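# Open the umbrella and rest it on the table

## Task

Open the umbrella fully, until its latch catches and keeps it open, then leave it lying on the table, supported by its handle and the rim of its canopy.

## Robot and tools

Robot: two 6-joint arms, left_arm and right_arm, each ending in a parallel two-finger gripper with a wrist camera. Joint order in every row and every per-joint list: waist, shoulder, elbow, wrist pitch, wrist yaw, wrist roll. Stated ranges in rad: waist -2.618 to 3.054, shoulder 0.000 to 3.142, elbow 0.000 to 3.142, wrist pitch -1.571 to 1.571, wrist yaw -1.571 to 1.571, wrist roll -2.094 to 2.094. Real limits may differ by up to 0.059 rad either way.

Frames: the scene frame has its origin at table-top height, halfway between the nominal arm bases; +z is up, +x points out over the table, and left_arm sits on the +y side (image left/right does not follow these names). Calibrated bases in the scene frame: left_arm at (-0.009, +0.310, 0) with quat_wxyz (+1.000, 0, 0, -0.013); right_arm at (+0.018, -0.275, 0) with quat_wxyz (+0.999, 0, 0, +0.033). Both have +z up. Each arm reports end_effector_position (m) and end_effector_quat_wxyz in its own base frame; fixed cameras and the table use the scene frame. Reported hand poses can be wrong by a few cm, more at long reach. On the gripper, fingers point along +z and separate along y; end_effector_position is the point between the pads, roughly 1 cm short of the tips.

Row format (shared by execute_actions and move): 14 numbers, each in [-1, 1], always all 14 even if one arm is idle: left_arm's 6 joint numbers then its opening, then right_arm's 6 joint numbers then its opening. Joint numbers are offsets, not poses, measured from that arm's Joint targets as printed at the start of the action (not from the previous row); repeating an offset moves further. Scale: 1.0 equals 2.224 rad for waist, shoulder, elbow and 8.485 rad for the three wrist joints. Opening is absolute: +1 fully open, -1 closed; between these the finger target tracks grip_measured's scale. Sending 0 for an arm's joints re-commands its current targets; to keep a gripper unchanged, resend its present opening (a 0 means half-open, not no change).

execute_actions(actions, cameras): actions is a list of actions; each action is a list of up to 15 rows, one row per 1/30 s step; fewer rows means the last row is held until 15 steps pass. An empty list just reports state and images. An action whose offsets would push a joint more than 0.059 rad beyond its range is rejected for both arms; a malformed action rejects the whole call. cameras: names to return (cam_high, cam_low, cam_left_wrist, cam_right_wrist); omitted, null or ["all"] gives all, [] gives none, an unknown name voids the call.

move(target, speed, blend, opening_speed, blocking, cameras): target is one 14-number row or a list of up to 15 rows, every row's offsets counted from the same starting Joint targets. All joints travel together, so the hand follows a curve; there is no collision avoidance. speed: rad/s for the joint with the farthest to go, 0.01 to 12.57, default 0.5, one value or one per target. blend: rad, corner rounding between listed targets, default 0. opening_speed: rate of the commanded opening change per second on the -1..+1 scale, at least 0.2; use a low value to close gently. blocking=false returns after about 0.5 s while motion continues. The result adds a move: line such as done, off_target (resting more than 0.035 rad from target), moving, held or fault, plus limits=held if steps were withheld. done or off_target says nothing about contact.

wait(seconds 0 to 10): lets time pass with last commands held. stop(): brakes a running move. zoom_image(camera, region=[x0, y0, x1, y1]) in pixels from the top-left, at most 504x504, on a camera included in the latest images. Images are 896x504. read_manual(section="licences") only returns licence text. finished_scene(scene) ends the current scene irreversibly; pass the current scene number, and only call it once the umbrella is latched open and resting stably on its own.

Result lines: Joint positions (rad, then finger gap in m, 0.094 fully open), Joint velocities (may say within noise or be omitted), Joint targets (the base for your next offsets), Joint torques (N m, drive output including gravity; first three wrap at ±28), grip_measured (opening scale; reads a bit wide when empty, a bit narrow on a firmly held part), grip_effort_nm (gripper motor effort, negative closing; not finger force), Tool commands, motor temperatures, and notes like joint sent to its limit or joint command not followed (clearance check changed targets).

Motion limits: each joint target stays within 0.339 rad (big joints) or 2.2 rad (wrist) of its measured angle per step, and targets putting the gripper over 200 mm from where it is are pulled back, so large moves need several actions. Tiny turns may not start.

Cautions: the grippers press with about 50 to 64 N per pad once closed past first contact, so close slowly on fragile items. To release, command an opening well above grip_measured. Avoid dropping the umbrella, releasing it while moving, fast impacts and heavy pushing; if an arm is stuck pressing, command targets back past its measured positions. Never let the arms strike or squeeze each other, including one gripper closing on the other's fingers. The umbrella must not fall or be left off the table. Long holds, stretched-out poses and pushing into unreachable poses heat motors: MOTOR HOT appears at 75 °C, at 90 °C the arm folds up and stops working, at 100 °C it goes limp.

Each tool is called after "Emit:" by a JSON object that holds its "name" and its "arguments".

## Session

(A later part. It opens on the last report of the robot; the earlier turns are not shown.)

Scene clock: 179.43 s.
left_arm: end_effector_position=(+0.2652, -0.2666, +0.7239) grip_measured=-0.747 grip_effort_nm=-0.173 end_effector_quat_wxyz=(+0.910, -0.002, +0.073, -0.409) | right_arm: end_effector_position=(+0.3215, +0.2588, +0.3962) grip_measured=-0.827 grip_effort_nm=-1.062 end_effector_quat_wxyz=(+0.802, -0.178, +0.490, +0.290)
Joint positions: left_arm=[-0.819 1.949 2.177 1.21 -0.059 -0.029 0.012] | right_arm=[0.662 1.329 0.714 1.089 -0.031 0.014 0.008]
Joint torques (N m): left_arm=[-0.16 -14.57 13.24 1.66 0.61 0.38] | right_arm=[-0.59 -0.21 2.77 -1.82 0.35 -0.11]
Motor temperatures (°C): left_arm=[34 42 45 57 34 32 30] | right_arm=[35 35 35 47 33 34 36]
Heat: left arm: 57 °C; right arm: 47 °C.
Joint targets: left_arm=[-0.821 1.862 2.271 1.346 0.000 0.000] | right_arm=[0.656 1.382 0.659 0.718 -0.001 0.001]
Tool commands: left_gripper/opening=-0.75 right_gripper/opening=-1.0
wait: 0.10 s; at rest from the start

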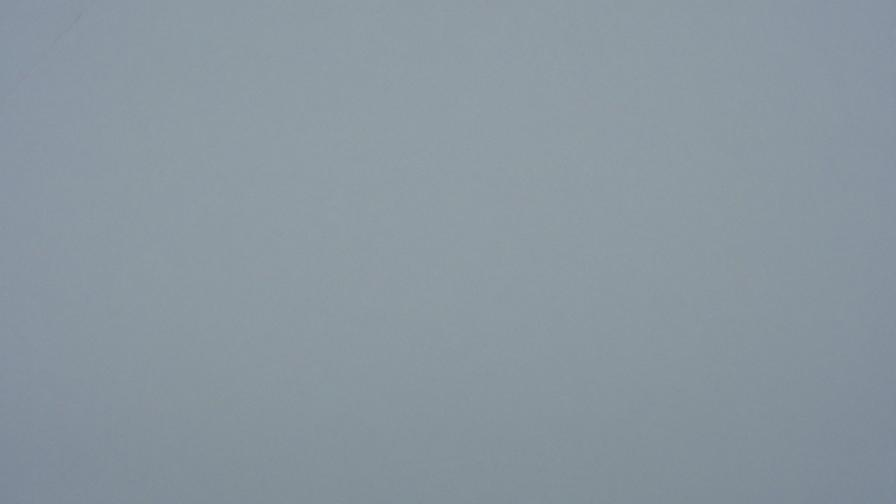

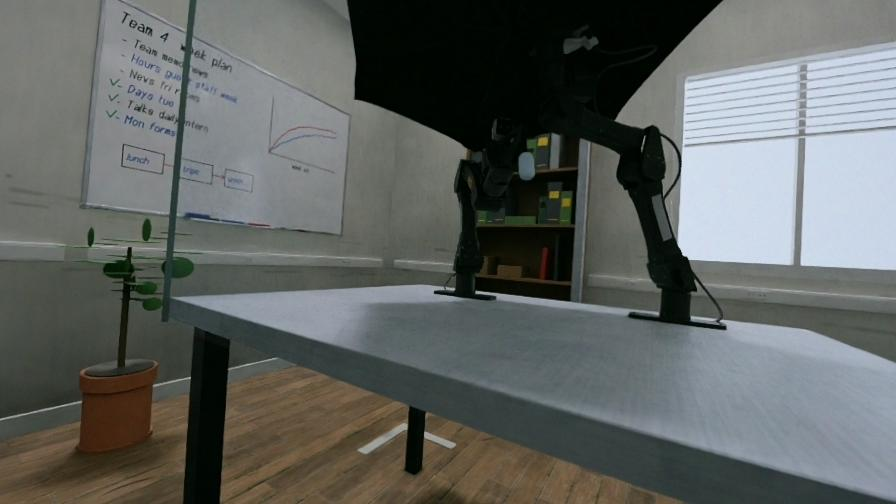

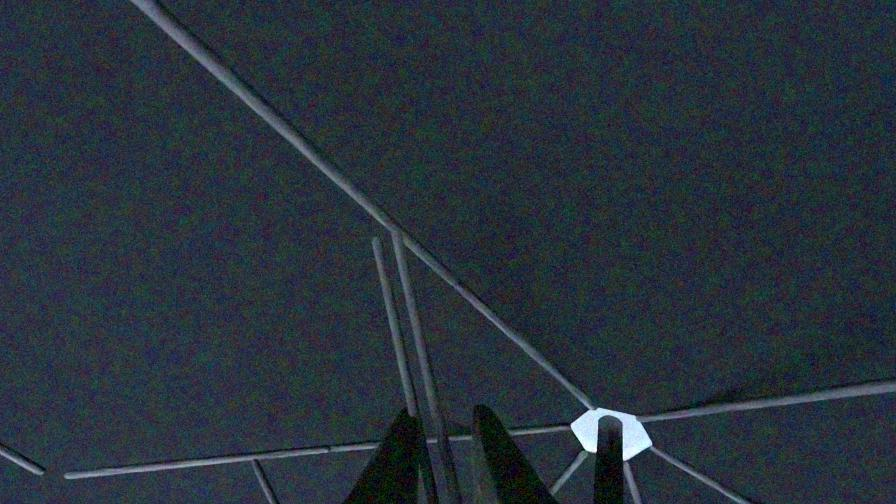

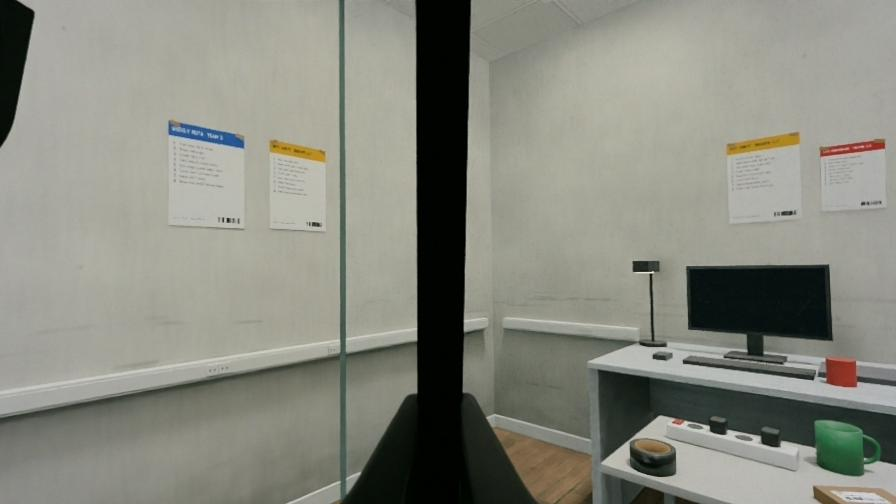

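Emit:
{"name": "move", "arguments": {"target": [[0,-0.309,-0.6735,-0.017,0,0,-0.75,0,0,0,0.02,0,0,-1],[0,-0.309,-0.6735,-0.017,0,0,-0.36,0,0.005,-0.019,0.0305,0,0,-1]], "speed": 0.5}}

Scene clock: 187.67 s.
left_arm: end_effector_position=(+0.2365, -0.2480, +0.5035) grip_measured=-0.361 grip_effort_nm=0.061 end_effector_quat_wxyz=(+0.852, +0.143, +0.341, -0.369) | right_arm: end_effector_position=(+0.3411, +0.2716, +0.2949) grip_measured=-0.822 grip_effort_nm=-1.062 end_effector_quat_wxyz=(+0.725, -0.228, +0.604, +0.239)
Joint positions: left_arm=[-0.815 1.194 0.79 1.216 -0.006 -0.005 0.03] | right_arm=[0.663 1.385 0.63 0.922 -0.016 -0.039 0.008]
Joint torques (N m): left_arm=[-0.5 -4.44 5.75 1.37 0.04 0.1] | right_arm=[-0.73 -4.04 6.09 2.39 0.18 0.41]
Motor temperatures (°C): left_arm=[34 42 45 56 33 32 30] | right_arm=[35 35 35 47 33 34 36]
Heat: left arm: 56 °C; right arm: 47 °C.
Joint targets: left_arm=[-0.821 1.175 0.773 1.202 0.000 0.000] | right_arm=[0.656 1.393 0.617 0.977 0.000 0.001]
move: off_target (right_arm); right_arm: the wrist pitch is farthest, 0.055 rad from its target

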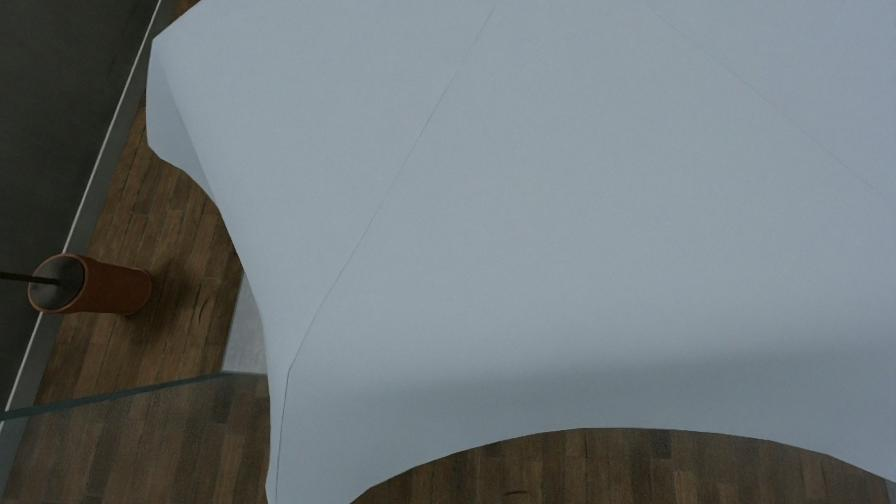

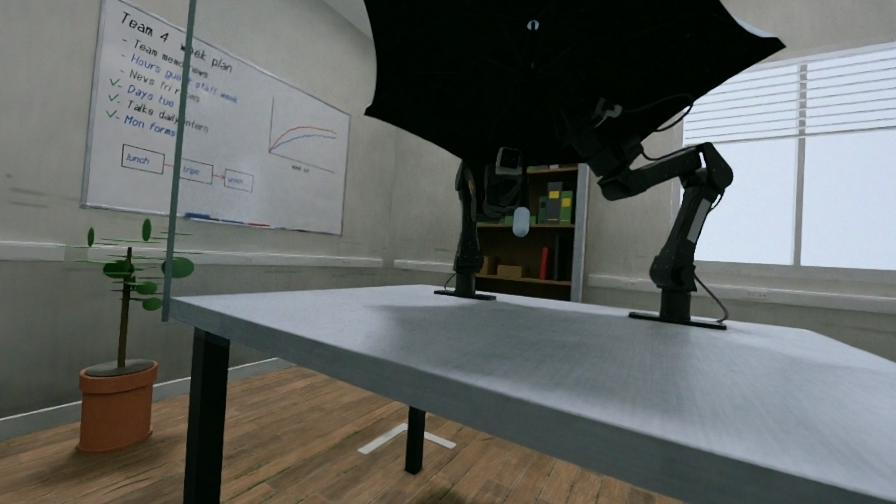

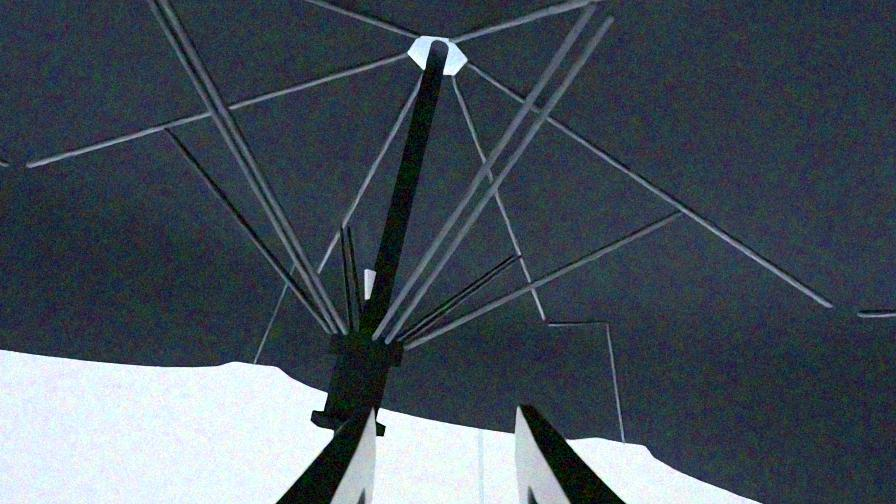

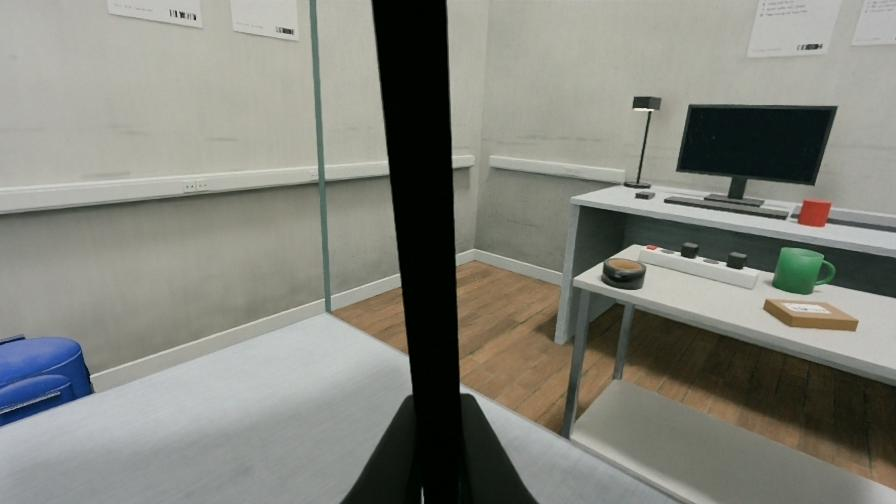

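Emit:
{"name": "move", "arguments": {"target": [0,0,0,0,0,0,-0.36,0,0,0,-0.028,0,0,-1], "speed": 0.3, "cameras": ["cam_left_wrist","cam_low"]}}

Scene clock: 199.57 s.
left_arm: end_effector_position=(+0.2365, -0.2480, +0.5035) grip_measured=-0.361 grip_effort_nm=0.061 end_effector_quat_wxyz=(+0.852, +0.143, +0.341, -0.369) | right_arm: end_effector_position=(+0.3441, +0.2732, +0.2505) grip_measured=-0.822 grip_effort_nm=-1.067 end_effector_quat_wxyz=(+0.668, -0.251, +0.666, +0.219)
Joint positions: left_arm=[-0.815 1.194 0.79 1.216 -0.006 -0.005 0.03] | right_arm=[0.663 1.385 0.63 0.743 -0.013 -0.043 0.008]
Joint torques (N m): left_arm=[-0.5 -4.46 5.76 1.37 0.04 0.11] | right_arm=[-0.7 -4.14 6.19 1.92 0.14 0.45]
Heat: left arm: 54 °C; right arm: 49 °C.
Joint targets: left_arm=[-0.821 1.175 0.773 1.202 0.000 0.000] | right_arm=[0.656 1.393 0.617 0.739 -0.001 0.001]
move: off_target (right_arm); right_arm: the wrist roll is farthest, 0.044 rad from its target
Images, in order (width x height): cam_low 896x504, cam_left_wrist 896x504.

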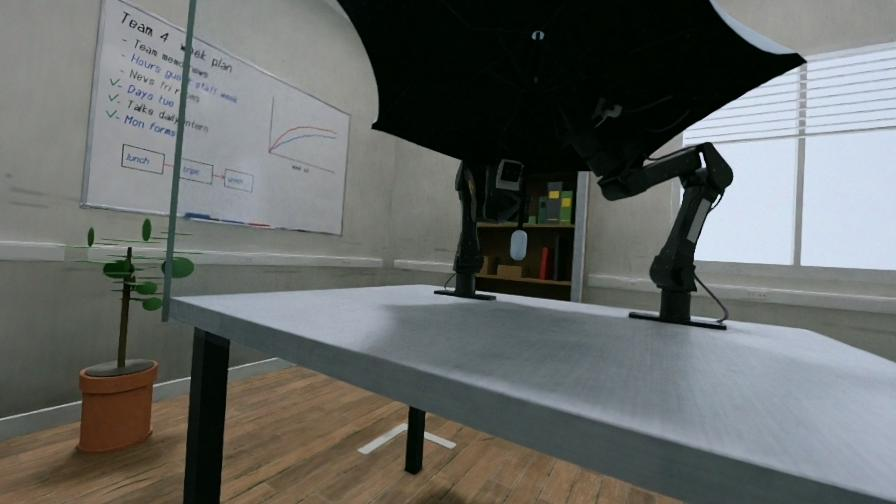

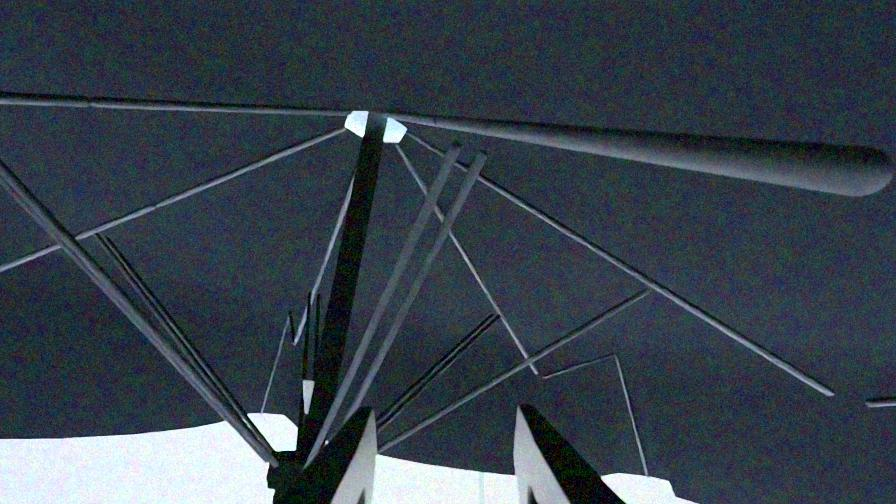

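Emit:
{"name": "move", "arguments": {"target": [[0,-0.158,-0.097,-0.075,0,0,-0.36,0,0,0,0,0,0,-1],[0.054,-0.158,-0.097,-0.075,0,0,-0.36,0,0,0,0,0,0,-1]], "speed": 0.6, "cameras": ["cam_left_wrist","cam_low"]}}

Scene clock: 203.73 s.
left_arm: end_effector_position=(+0.2524, -0.2140, +0.3889) grip_measured=-0.361 grip_effort_nm=0.061 end_effector_quat_wxyz=(+0.761, +0.200, +0.548, -0.283) | right_arm: end_effector_position=(+0.3442, +0.2731, +0.2483) grip_measured=-0.822 grip_effort_nm=-1.067 end_effector_quat_wxyz=(+0.665, -0.251, +0.669, +0.218)
Joint positions: left_arm=[-0.707 0.836 0.577 0.584 -0.002 -0.005 0.03] | right_arm=[0.663 1.385 0.63 0.734 -0.012 -0.043 0.008]
Joint torques (N m): left_arm=[0.55 -1.99 6.24 2.02 0.01 0.1] | right_arm=[-0.7 -4.12 6.12 1.99 0.14 0.44]
Heat: left arm: 54 °C; right arm: 48 °C.
Joint targets: left_arm=[-0.701 0.823 0.557 0.565 0.000 0.000] | right_arm=[0.656 1.393 0.617 0.739 -0.001 0.000]
move: off_target (right_arm); right_arm: the wrist roll is farthest, 0.044 rad from its target
Images, in order (width x height): cam_low 896x504, cam_left_wrist 896x504.

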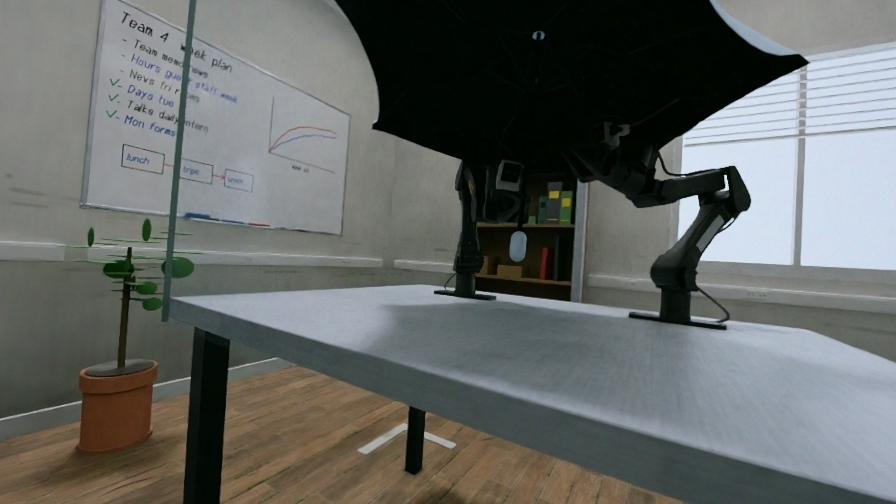

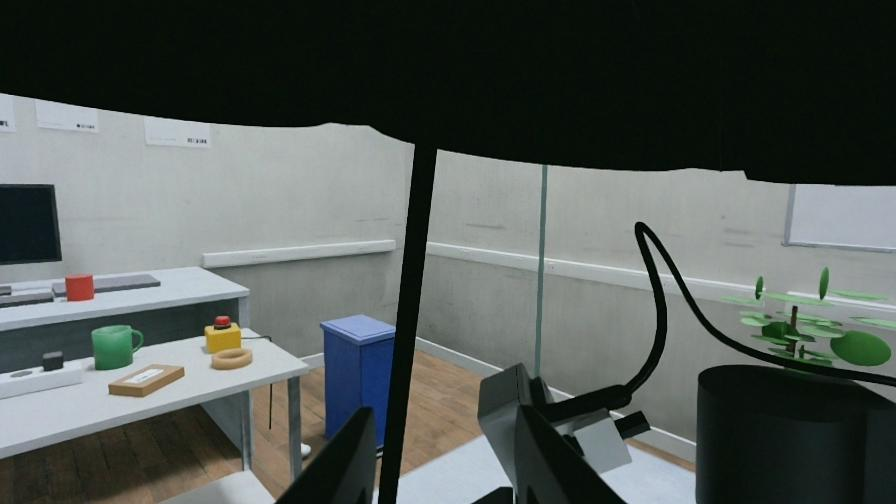

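Emit:
{"name": "move", "arguments": {"target": [0.03,0,0,0,0,0,0.2,0,0,0,-0.014,0,0,-1], "speed": 0.3, "cameras": ["cam_left_wrist","cam_right_wrist"]}}

Scene clock: 209.07 s.
left_arm: end_effector_position=(+0.2659, -0.1972, +0.3887) grip_measured=+0.199 grip_effort_nm=0.061 end_effector_quat_wxyz=(+0.770, +0.183, +0.555, -0.258) | right_arm: end_effector_position=(+0.3428, +0.2709, +0.2188) grip_measured=-0.822 grip_effort_nm=-1.072 end_effector_quat_wxyz=(+0.623, -0.264, +0.708, +0.203)
Joint positions: left_arm=[-0.642 0.836 0.577 0.583 -0.001 -0.005 0.056] | right_arm=[0.663 1.385 0.63 0.614 -0.007 -0.043 0.008]
Joint torques (N m): left_arm=[0.68 -2 6.24 2.04 0 0.1] | right_arm=[-0.72 -4.11 6.16 2.01 0.07 0.46]
Heat: left arm: 54 °C; right arm: 49 °C.
Joint targets: left_arm=[-0.634 0.823 0.557 0.565 0.000 0.000] | right_arm=[0.656 1.393 0.617 0.620 -0.001 0.000]
move: off_target (right_arm); right_arm: the wrist roll is farthest, 0.043 rad from its target

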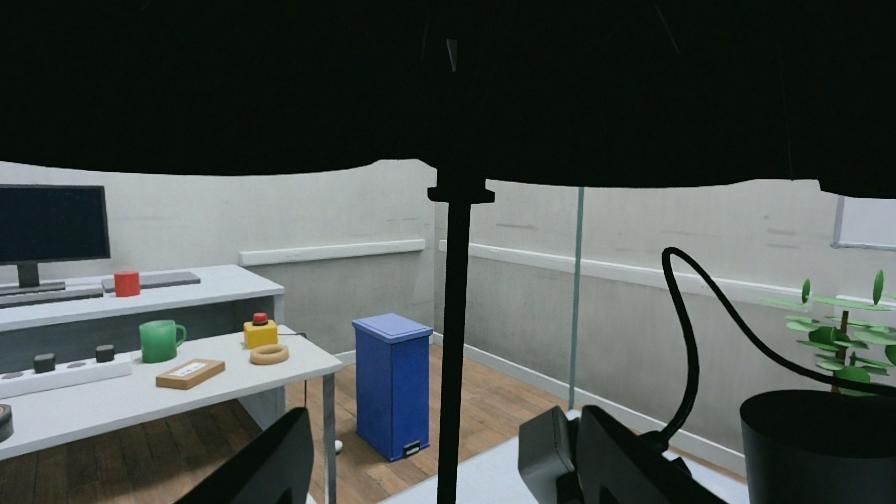

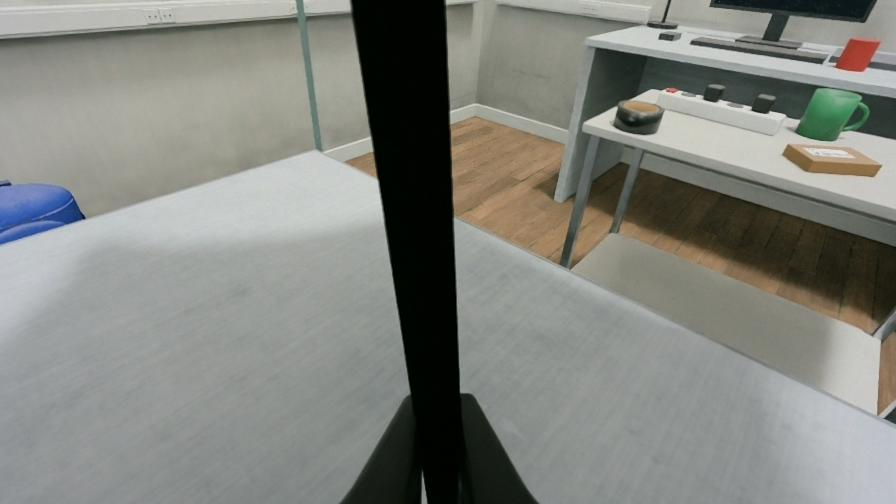

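Emit:
{"name": "move", "arguments": {"target": [-0.0117,0.3345,0.199,0.0827,0,0,0.2,0,0,0,0,0,0,-1], "speed": 0.4, "cameras": ["cam_left_wrist","cam_low","cam_right_wrist"]}}

Scene clock: 214.87 s.
left_arm: end_effector_position=(+0.3552, -0.2701, +0.4545) grip_measured=+0.199 grip_effort_nm=0.066 end_effector_quat_wxyz=(+0.855, +0.136, +0.408, -0.291) | right_arm: end_effector_position=(+0.3432, +0.2704, +0.2185) grip_measured=-0.822 grip_effort_nm=-1.057 end_effector_quat_wxyz=(+0.622, -0.257, +0.711, +0.206)
Joint positions: left_arm=[-0.653 1.554 0.971 1.266 -0.001 -0.005 0.056] | right_arm=[0.663 1.385 0.63 0.613 -0.004 -0.028 0.008]
Joint torques (N m): left_arm=[-0.62 -4.94 9.43 1.77 0 0.09] | right_arm=[-0.72 -4.14 6.2 2.03 0.03 0.29]
Heat: left arm: 54 °C; right arm: 48 °C.
Joint targets: left_arm=[-0.661 1.568 1.000 1.267 0.000 0.000] | right_arm=[0.656 1.393 0.617 0.620 -0.001 0.000]
move: done
Images, in order (width x height): cam_low 896x504, cam_left_wrist 896x504, cam_right_wrist 896x504.

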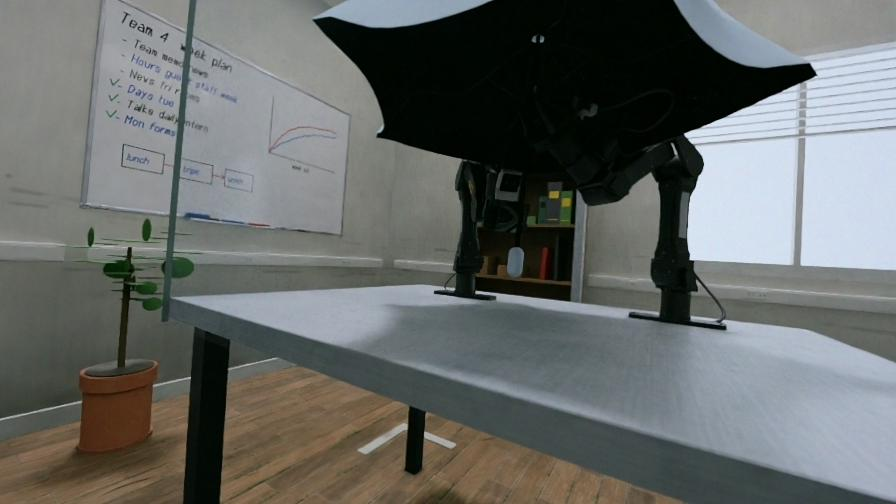

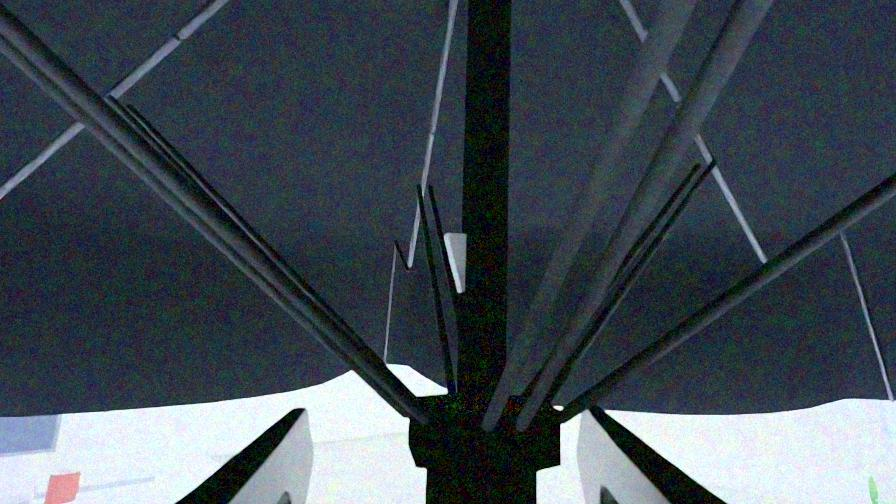

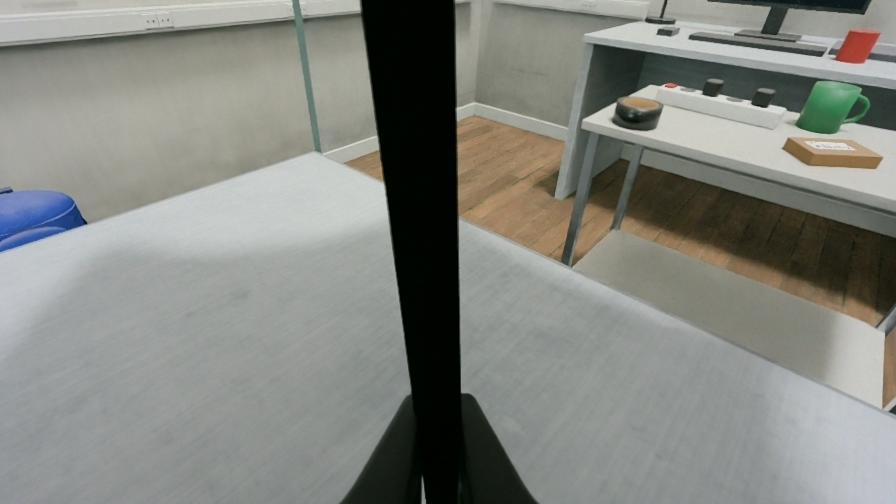

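Emit:
{"name": "move", "arguments": {"target": [[-0.008,0,-0.021,0,0,0,0.2,0,0,0,0,0,0,-1],[-0.008,0,-0.021,0,0,0,-1,0,0,0,0,0,0,-1]], "opening_speed": 1.2, "speed": 0.3, "cameras": ["cam_left_wrist","cam_right_wrist"]}}

Scene clock: 218.60 s.
left_arm: end_effector_position=(+0.3506, -0.2758, +0.4546) grip_measured=-0.486 grip_effort_nm=-1.033 end_effector_quat_wxyz=(+0.856, +0.142, +0.405, -0.289) | right_arm: end_effector_position=(+0.3433, +0.2702, +0.2183) grip_measured=-0.822 grip_effort_nm=-1.062 end_effector_quat_wxyz=(+0.621, -0.256, +0.711, +0.206)
Joint positions: left_arm=[-0.671 1.554 0.971 1.266 -0.005 0.016 0.024] | right_arm=[0.663 1.385 0.63 0.612 -0.003 -0.026 0.008]
Joint torques (N m): left_arm=[-0.61 -4.94 5.67 1.75 0.04 -0.15] | right_arm=[-0.76 -4.12 6.16 2.02 0.03 0.29]
Heat: left arm: 54 °C; right arm: 48 °C.
Joint targets: left_arm=[-0.678 1.568 0.953 1.267 0.000 0.000] | right_arm=[0.656 1.393 0.617 0.620 -0.001 0.001]
move: done

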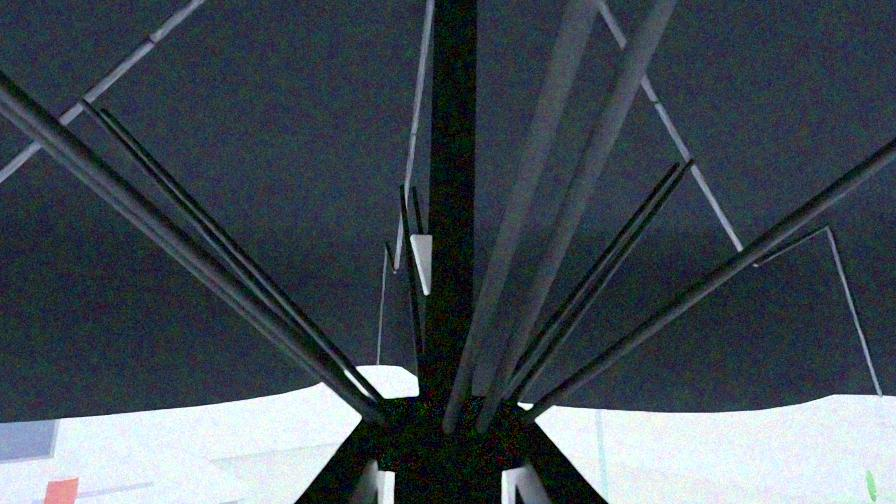

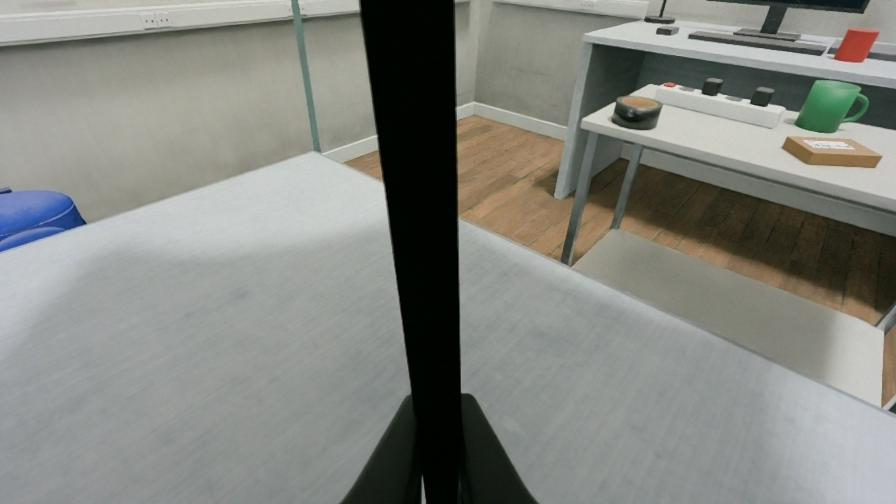

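Emit:
{"name": "move", "arguments": {"target": [-0.0643,0.172,0.475,-0.0206,0,0,-1,0,-0.005,0.019,0.1065,0,0,-1], "speed": 0.35}}

Scene clock: 225.57 s.
left_arm: end_effector_position=(+0.3315, -0.3540, +0.6465) grip_measured=-0.489 grip_effort_nm=-1.033 end_effector_quat_wxyz=(+0.894, +0.128, +0.242, -0.356) | right_arm: end_effector_position=(+0.3195, +0.2029, +0.4157) grip_measured=-0.821 grip_effort_nm=-1.062 end_effector_quat_wxyz=(+0.879, -0.086, +0.409, +0.228)
Joint positions: left_arm=[-0.809 1.924 1.96 0.98 0.029 0.06 0.024] | right_arm=[0.62 1.385 0.63 1.469 0.121 -0.058 0.008]
Joint torques (N m): left_arm=[-0.96 -6.68 10.73 2.32 -0.32 -0.64] | right_arm=[3.58 -4.38 9.31 1.83 -1.43 0.6]
Motor temperatures (°C): left_arm=[34 37 44 54 33 32 31] | right_arm=[35 35 35 48 33 34 37]
Heat: left arm: 54 °C; right arm: 48 °C.
Joint targets: left_arm=[-0.821 1.950 2.010 1.092 0.000 0.000] | right_arm=[0.656 1.382 0.659 1.524 0.000 0.001]
move: off_target (left_arm, right_arm); left_arm: the wrist pitch is farthest, 0.112 rad from its target; right_arm: the wrist yaw is farthest, 0.122 rad from its target

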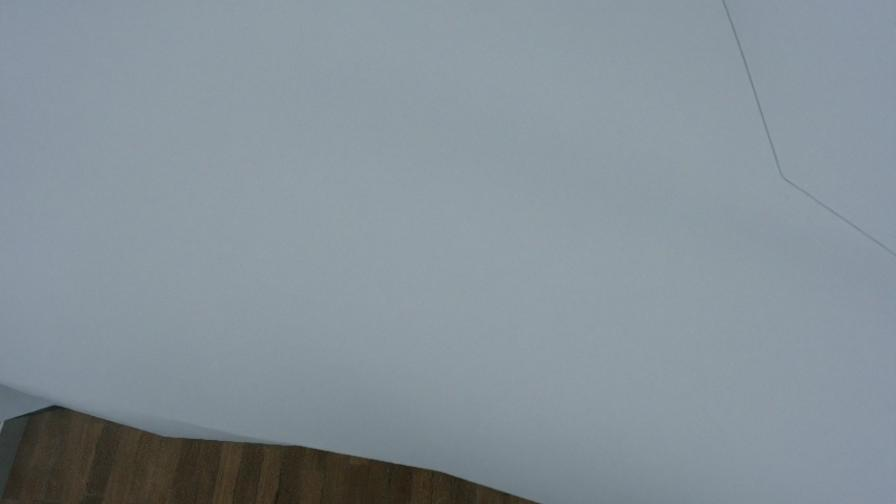

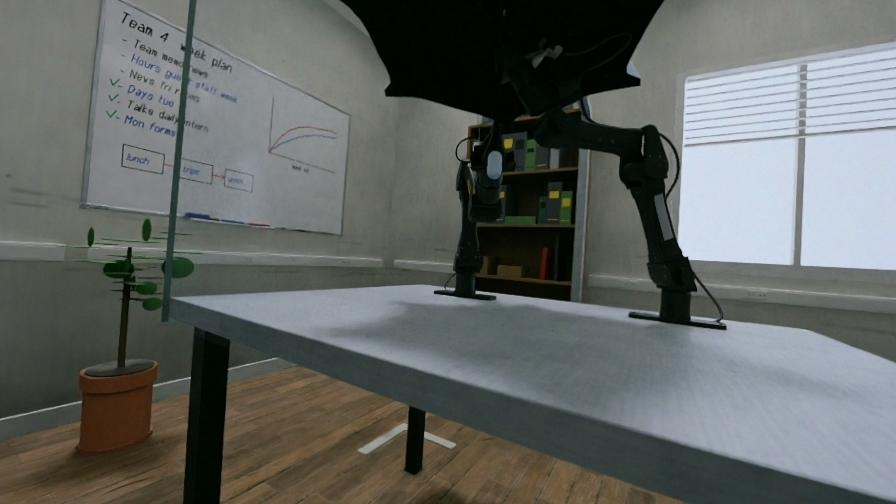

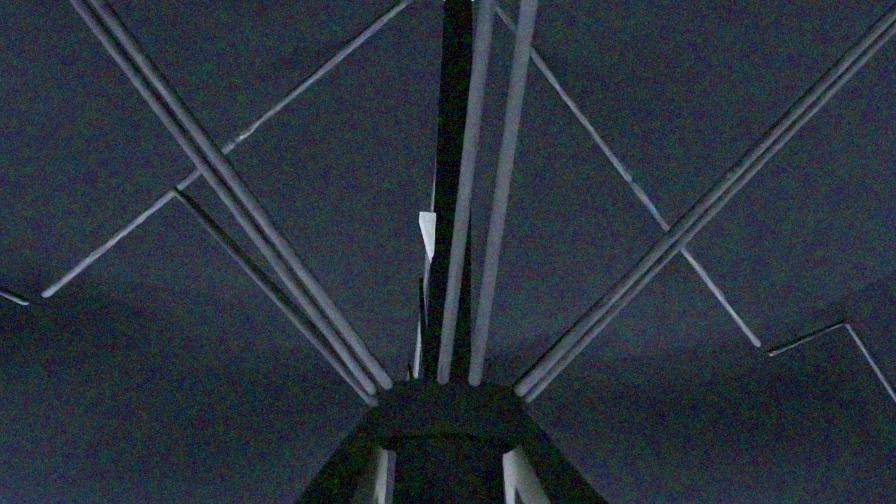

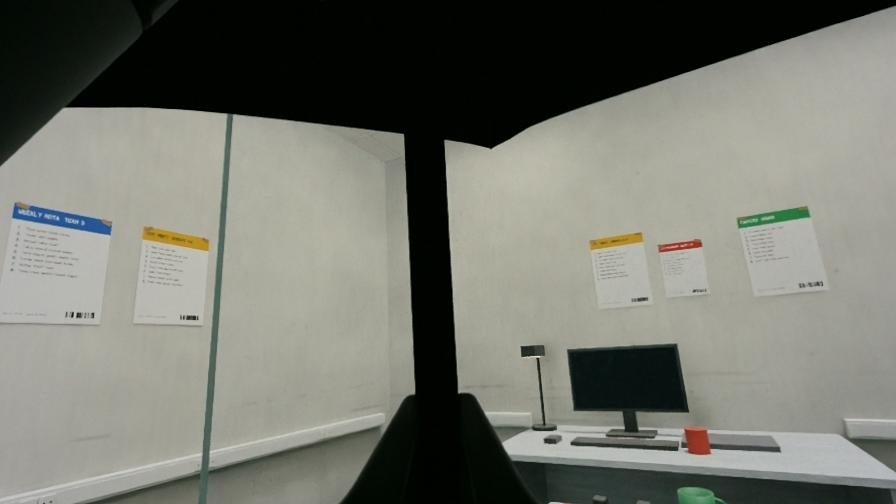

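Emit:
{"name": "move", "arguments": {"target": [0,-0.01,0.06,0.012,0,0,-1,0,0,0,-0.045,0,0,-1], "speed": 0.4, "cameras": ["cam_left_wrist","cam_right_wrist"]}}

Scene clock: 228.13 s.
left_arm: end_effector_position=(+0.3270, -0.3467, +0.6662) grip_measured=-0.490 grip_effort_nm=-1.043 end_effector_quat_wxyz=(+0.898, +0.119, +0.230, -0.355) | right_arm: end_effector_position=(+0.3229, +0.2060, +0.4288) grip_measured=-0.819 grip_effort_nm=-1.077 end_effector_quat_wxyz=(+0.876, -0.094, +0.418, +0.221)
Joint positions: left_arm=[-0.808 1.939 2.046 0.94 0.024 0.062 0.024] | right_arm=[0.62 1.351 0.681 1.361 0.118 -0.071 0.009]
Joint torques (N m): left_arm=[-1.17 -9.42 14.46 3.78 -0.27 -0.65] | right_arm=[3.62 -1.8 5.09 -0.69 -1.39 0.72]
Motor temperatures (°C): left_arm=[34 38 44 55 33 32 31] | right_arm=[35 35 36 47 33 34 37]
Heat: left arm: 55 °C; right arm: 47 °C.
Joint targets: left_arm=[-0.821 1.928 2.143 1.194 0.000 0.000] | right_arm=[0.656 1.382 0.659 1.142 -0.001 0.001]
move: off_target (left_arm, right_arm); left_arm: the wrist pitch is farthest, 0.254 rad from its target; right_arm: the wrist pitch is farthest, 0.218 rad from its target

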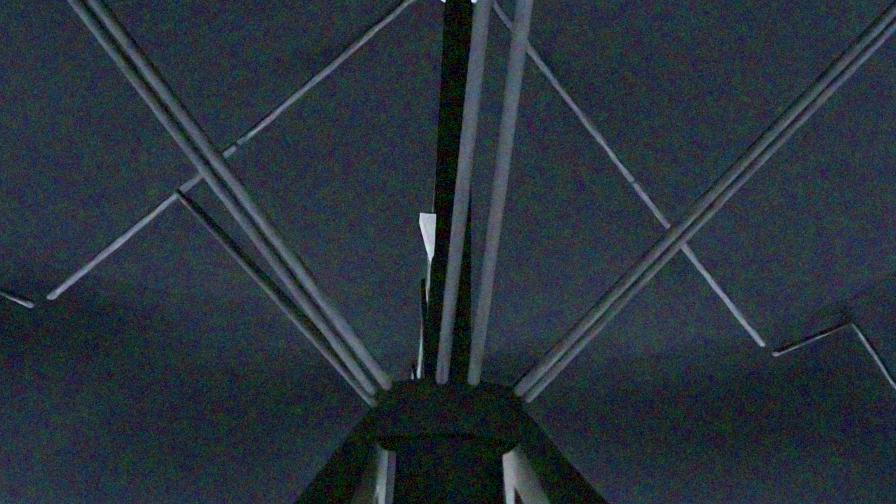

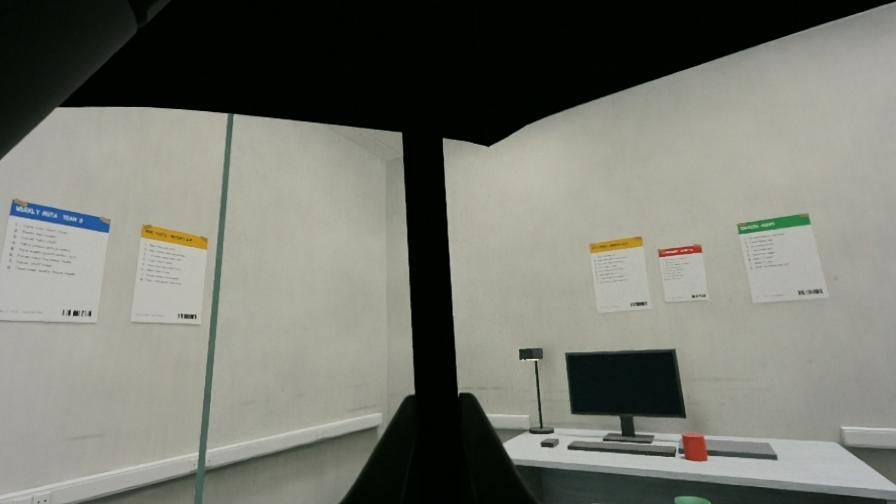

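Emit:
{"name": "move", "arguments": {"target": [0.006,0,0.05,0.012,0.002,0.006,-1,-0.028,0,0,-0.035,0.012,-0.008,-1], "speed": 0.4, "cameras": ["cam_left_wrist","cam_right_wrist"]}}

Scene clock: 231.33 s.
left_arm: end_effector_position=(+0.3175, -0.3352, +0.6841) grip_measured=-0.493 grip_effort_nm=-1.038 end_effector_quat_wxyz=(+0.914, +0.109, +0.188, -0.343) | right_arm: end_effector_position=(+0.3363, +0.2033, +0.4274) grip_measured=-0.818 grip_effort_nm=-1.062 end_effector_quat_wxyz=(+0.869, -0.119, +0.445, +0.180)
Joint positions: left_arm=[-0.801 1.974 2.13 0.978 0.034 0.09 0.024] | right_arm=[0.586 1.323 0.715 1.226 0.099 -0.127 0.009]
Joint torques (N m): left_arm=[-0.55 -12.16 16.49 4.3 -0.2 -0.4] | right_arm=[0.79 0.44 2.5 -2.11 -0.02 0.61]
Motor temperatures (°C): left_arm=[34 38 45 57 33 32 31] | right_arm=[35 35 35 47 34 35 37]
Heat: left arm: 57 °C; right arm: 47 °C.
Joint targets: left_arm=[-0.808 1.928 2.254 1.296 0.017 0.051] | right_arm=[0.594 1.382 0.659 0.845 0.101 -0.067]
move: off_target (left_arm, right_arm); left_arm: the wrist pitch is farthest, 0.318 rad from its target; right_arm: the wrist pitch is farthest, 0.381 rad from its target

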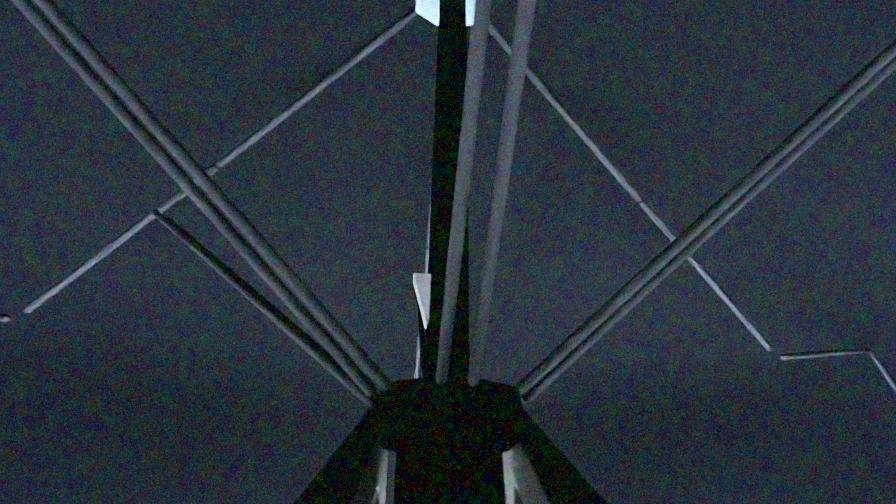

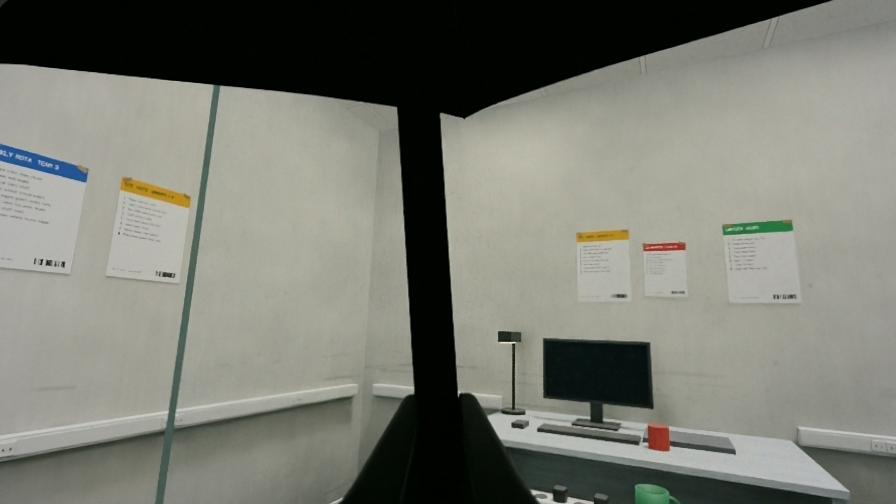

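Emit:
{"name": "move", "arguments": {"target": [0.0,0,0.045,0.012,0.002,0.006,-1,0,0,-0.01,-0.03,0.0,-0.004,-1], "speed": 0.5, "cameras": ["cam_left_wrist","cam_right_wrist"]}}

Scene clock: 233.50 s.
left_arm: end_effector_position=(+0.3128, -0.3315, +0.6930) grip_measured=-0.499 grip_effort_nm=-1.038 end_effector_quat_wxyz=(+0.923, +0.106, +0.169, -0.331) | right_arm: end_effector_position=(+0.3417, +0.2033, +0.4242) grip_measured=-0.818 grip_effort_nm=-1.072 end_effector_quat_wxyz=(+0.861, -0.131, +0.465, +0.161)
Joint positions: left_arm=[-0.801 2 2.19 0.981 0.04 0.121 0.024] | right_arm=[0.579 1.3 0.73 1.135 0.101 -0.154 0.009]
Joint torques (N m): left_arm=[-0.51 -13.75 18.5 4.86 -0.09 -0.15] | right_arm=[1.4 2.11 -0.23 -3.32 -0.03 0.52]
Motor temperatures (°C): left_arm=[34 39 46 59 33 32 31] | right_arm=[35 35 35 48 34 35 37]
Heat: left arm: 59 °C; right arm: 48 °C.
Joint targets: left_arm=[-0.807 1.934 2.339 1.360 0.035 0.103] | right_arm=[0.593 1.378 0.642 0.618 0.101 -0.104]
move: off_target (left_arm, right_arm); left_arm: the wrist pitch is farthest, 0.416 rad from its target; right_arm: the wrist pitch is farthest, 0.545 rad from its target

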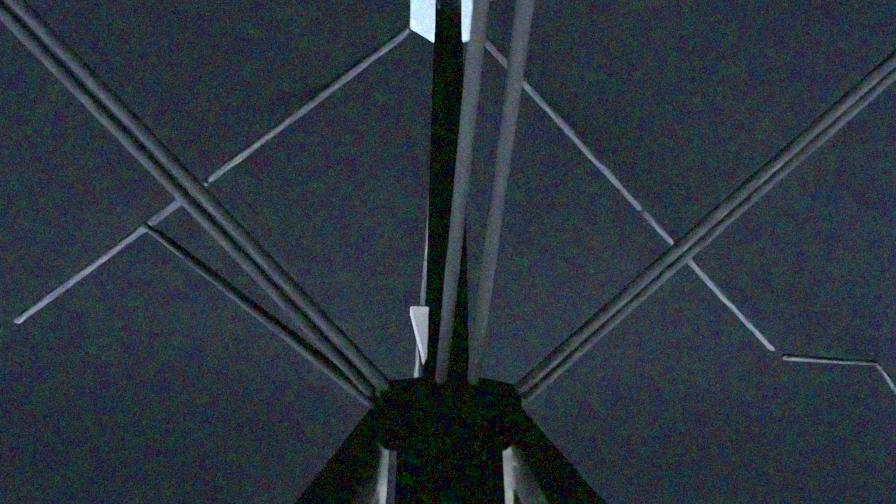

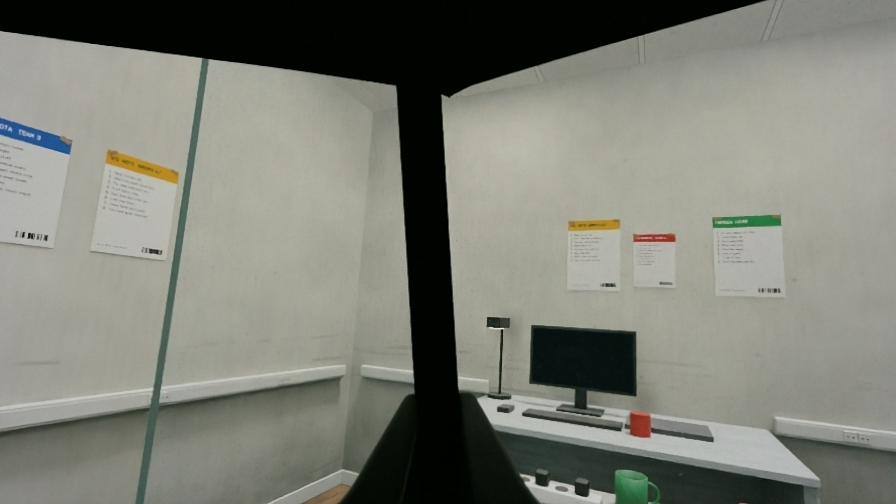

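Emit:
{"name": "move", "arguments": {"target": [0.0,-0.015,0.045,0.014,0.002,0.004,-1,-0.005,0,-0.01,-0.03,0.0,-0.004,-1], "speed": 0.6, "cameras": ["cam_left_wrist","cam_low"]}}

Scene clock: 235.93 s.
left_arm: end_effector_position=(+0.3061, -0.3269, +0.7026) grip_measured=-0.503 grip_effort_nm=-1.038 end_effector_quat_wxyz=(+0.927, +0.107, +0.157, -0.323) | right_arm: end_effector_position=(+0.3406, +0.2021, +0.4281) grip_measured=-0.818 grip_effort_nm=-1.053 end_effector_quat_wxyz=(+0.859, -0.141, +0.470, +0.149)
Joint positions: left_arm=[-0.801 2.002 2.227 0.967 0.049 0.14 0.023] | right_arm=[0.576 1.272 0.743 1.077 0.095 -0.178 0.009]
Joint torques (N m): left_arm=[-0.34 -14.11 18.35 4.61 -0.04 -0.01] | right_arm=[0.44 2.15 -0.2 -3.32 0.01 0.29]
Motor temperatures (°C): left_arm=[34 39 48 62 33 32 31] | right_arm=[35 35 35 49 34 35 37]
Heat: left arm: 62 °C; right arm: 49 °C.
Joint targets: left_arm=[-0.805 1.931 2.376 1.327 0.051 0.138] | right_arm=[0.580 1.349 0.653 0.560 0.100 -0.149]
move: off_target (left_arm, right_arm); left_arm: the wrist pitch is farthest, 0.512 rad from its target; right_arm: the wrist pitch is farthest, 0.714 rad from its target
Images, in order (width x height): cam_low 896x504, cam_left_wrist 896x504.

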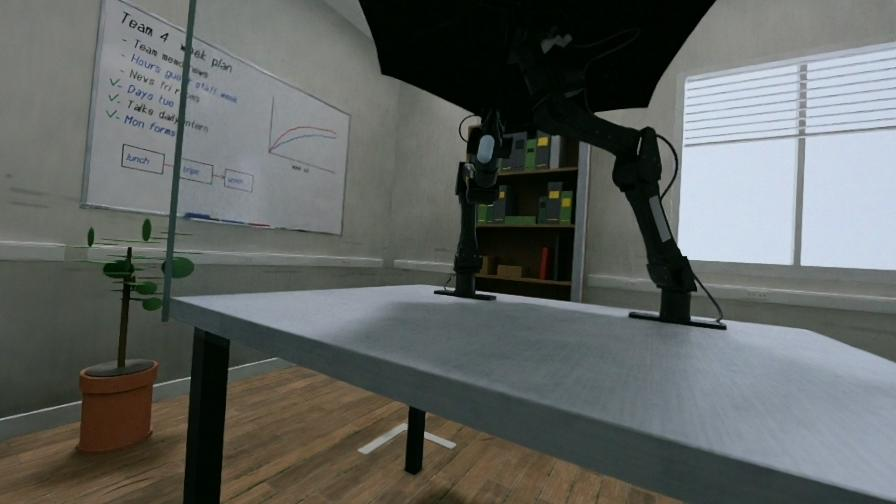

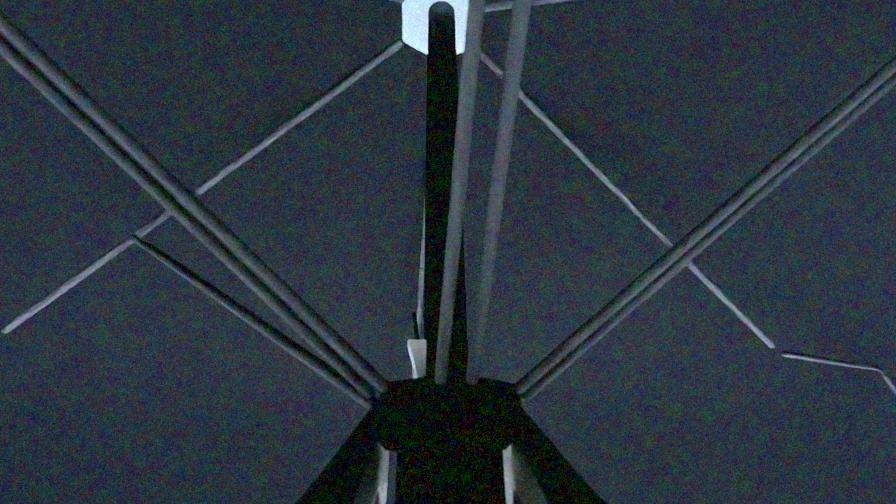

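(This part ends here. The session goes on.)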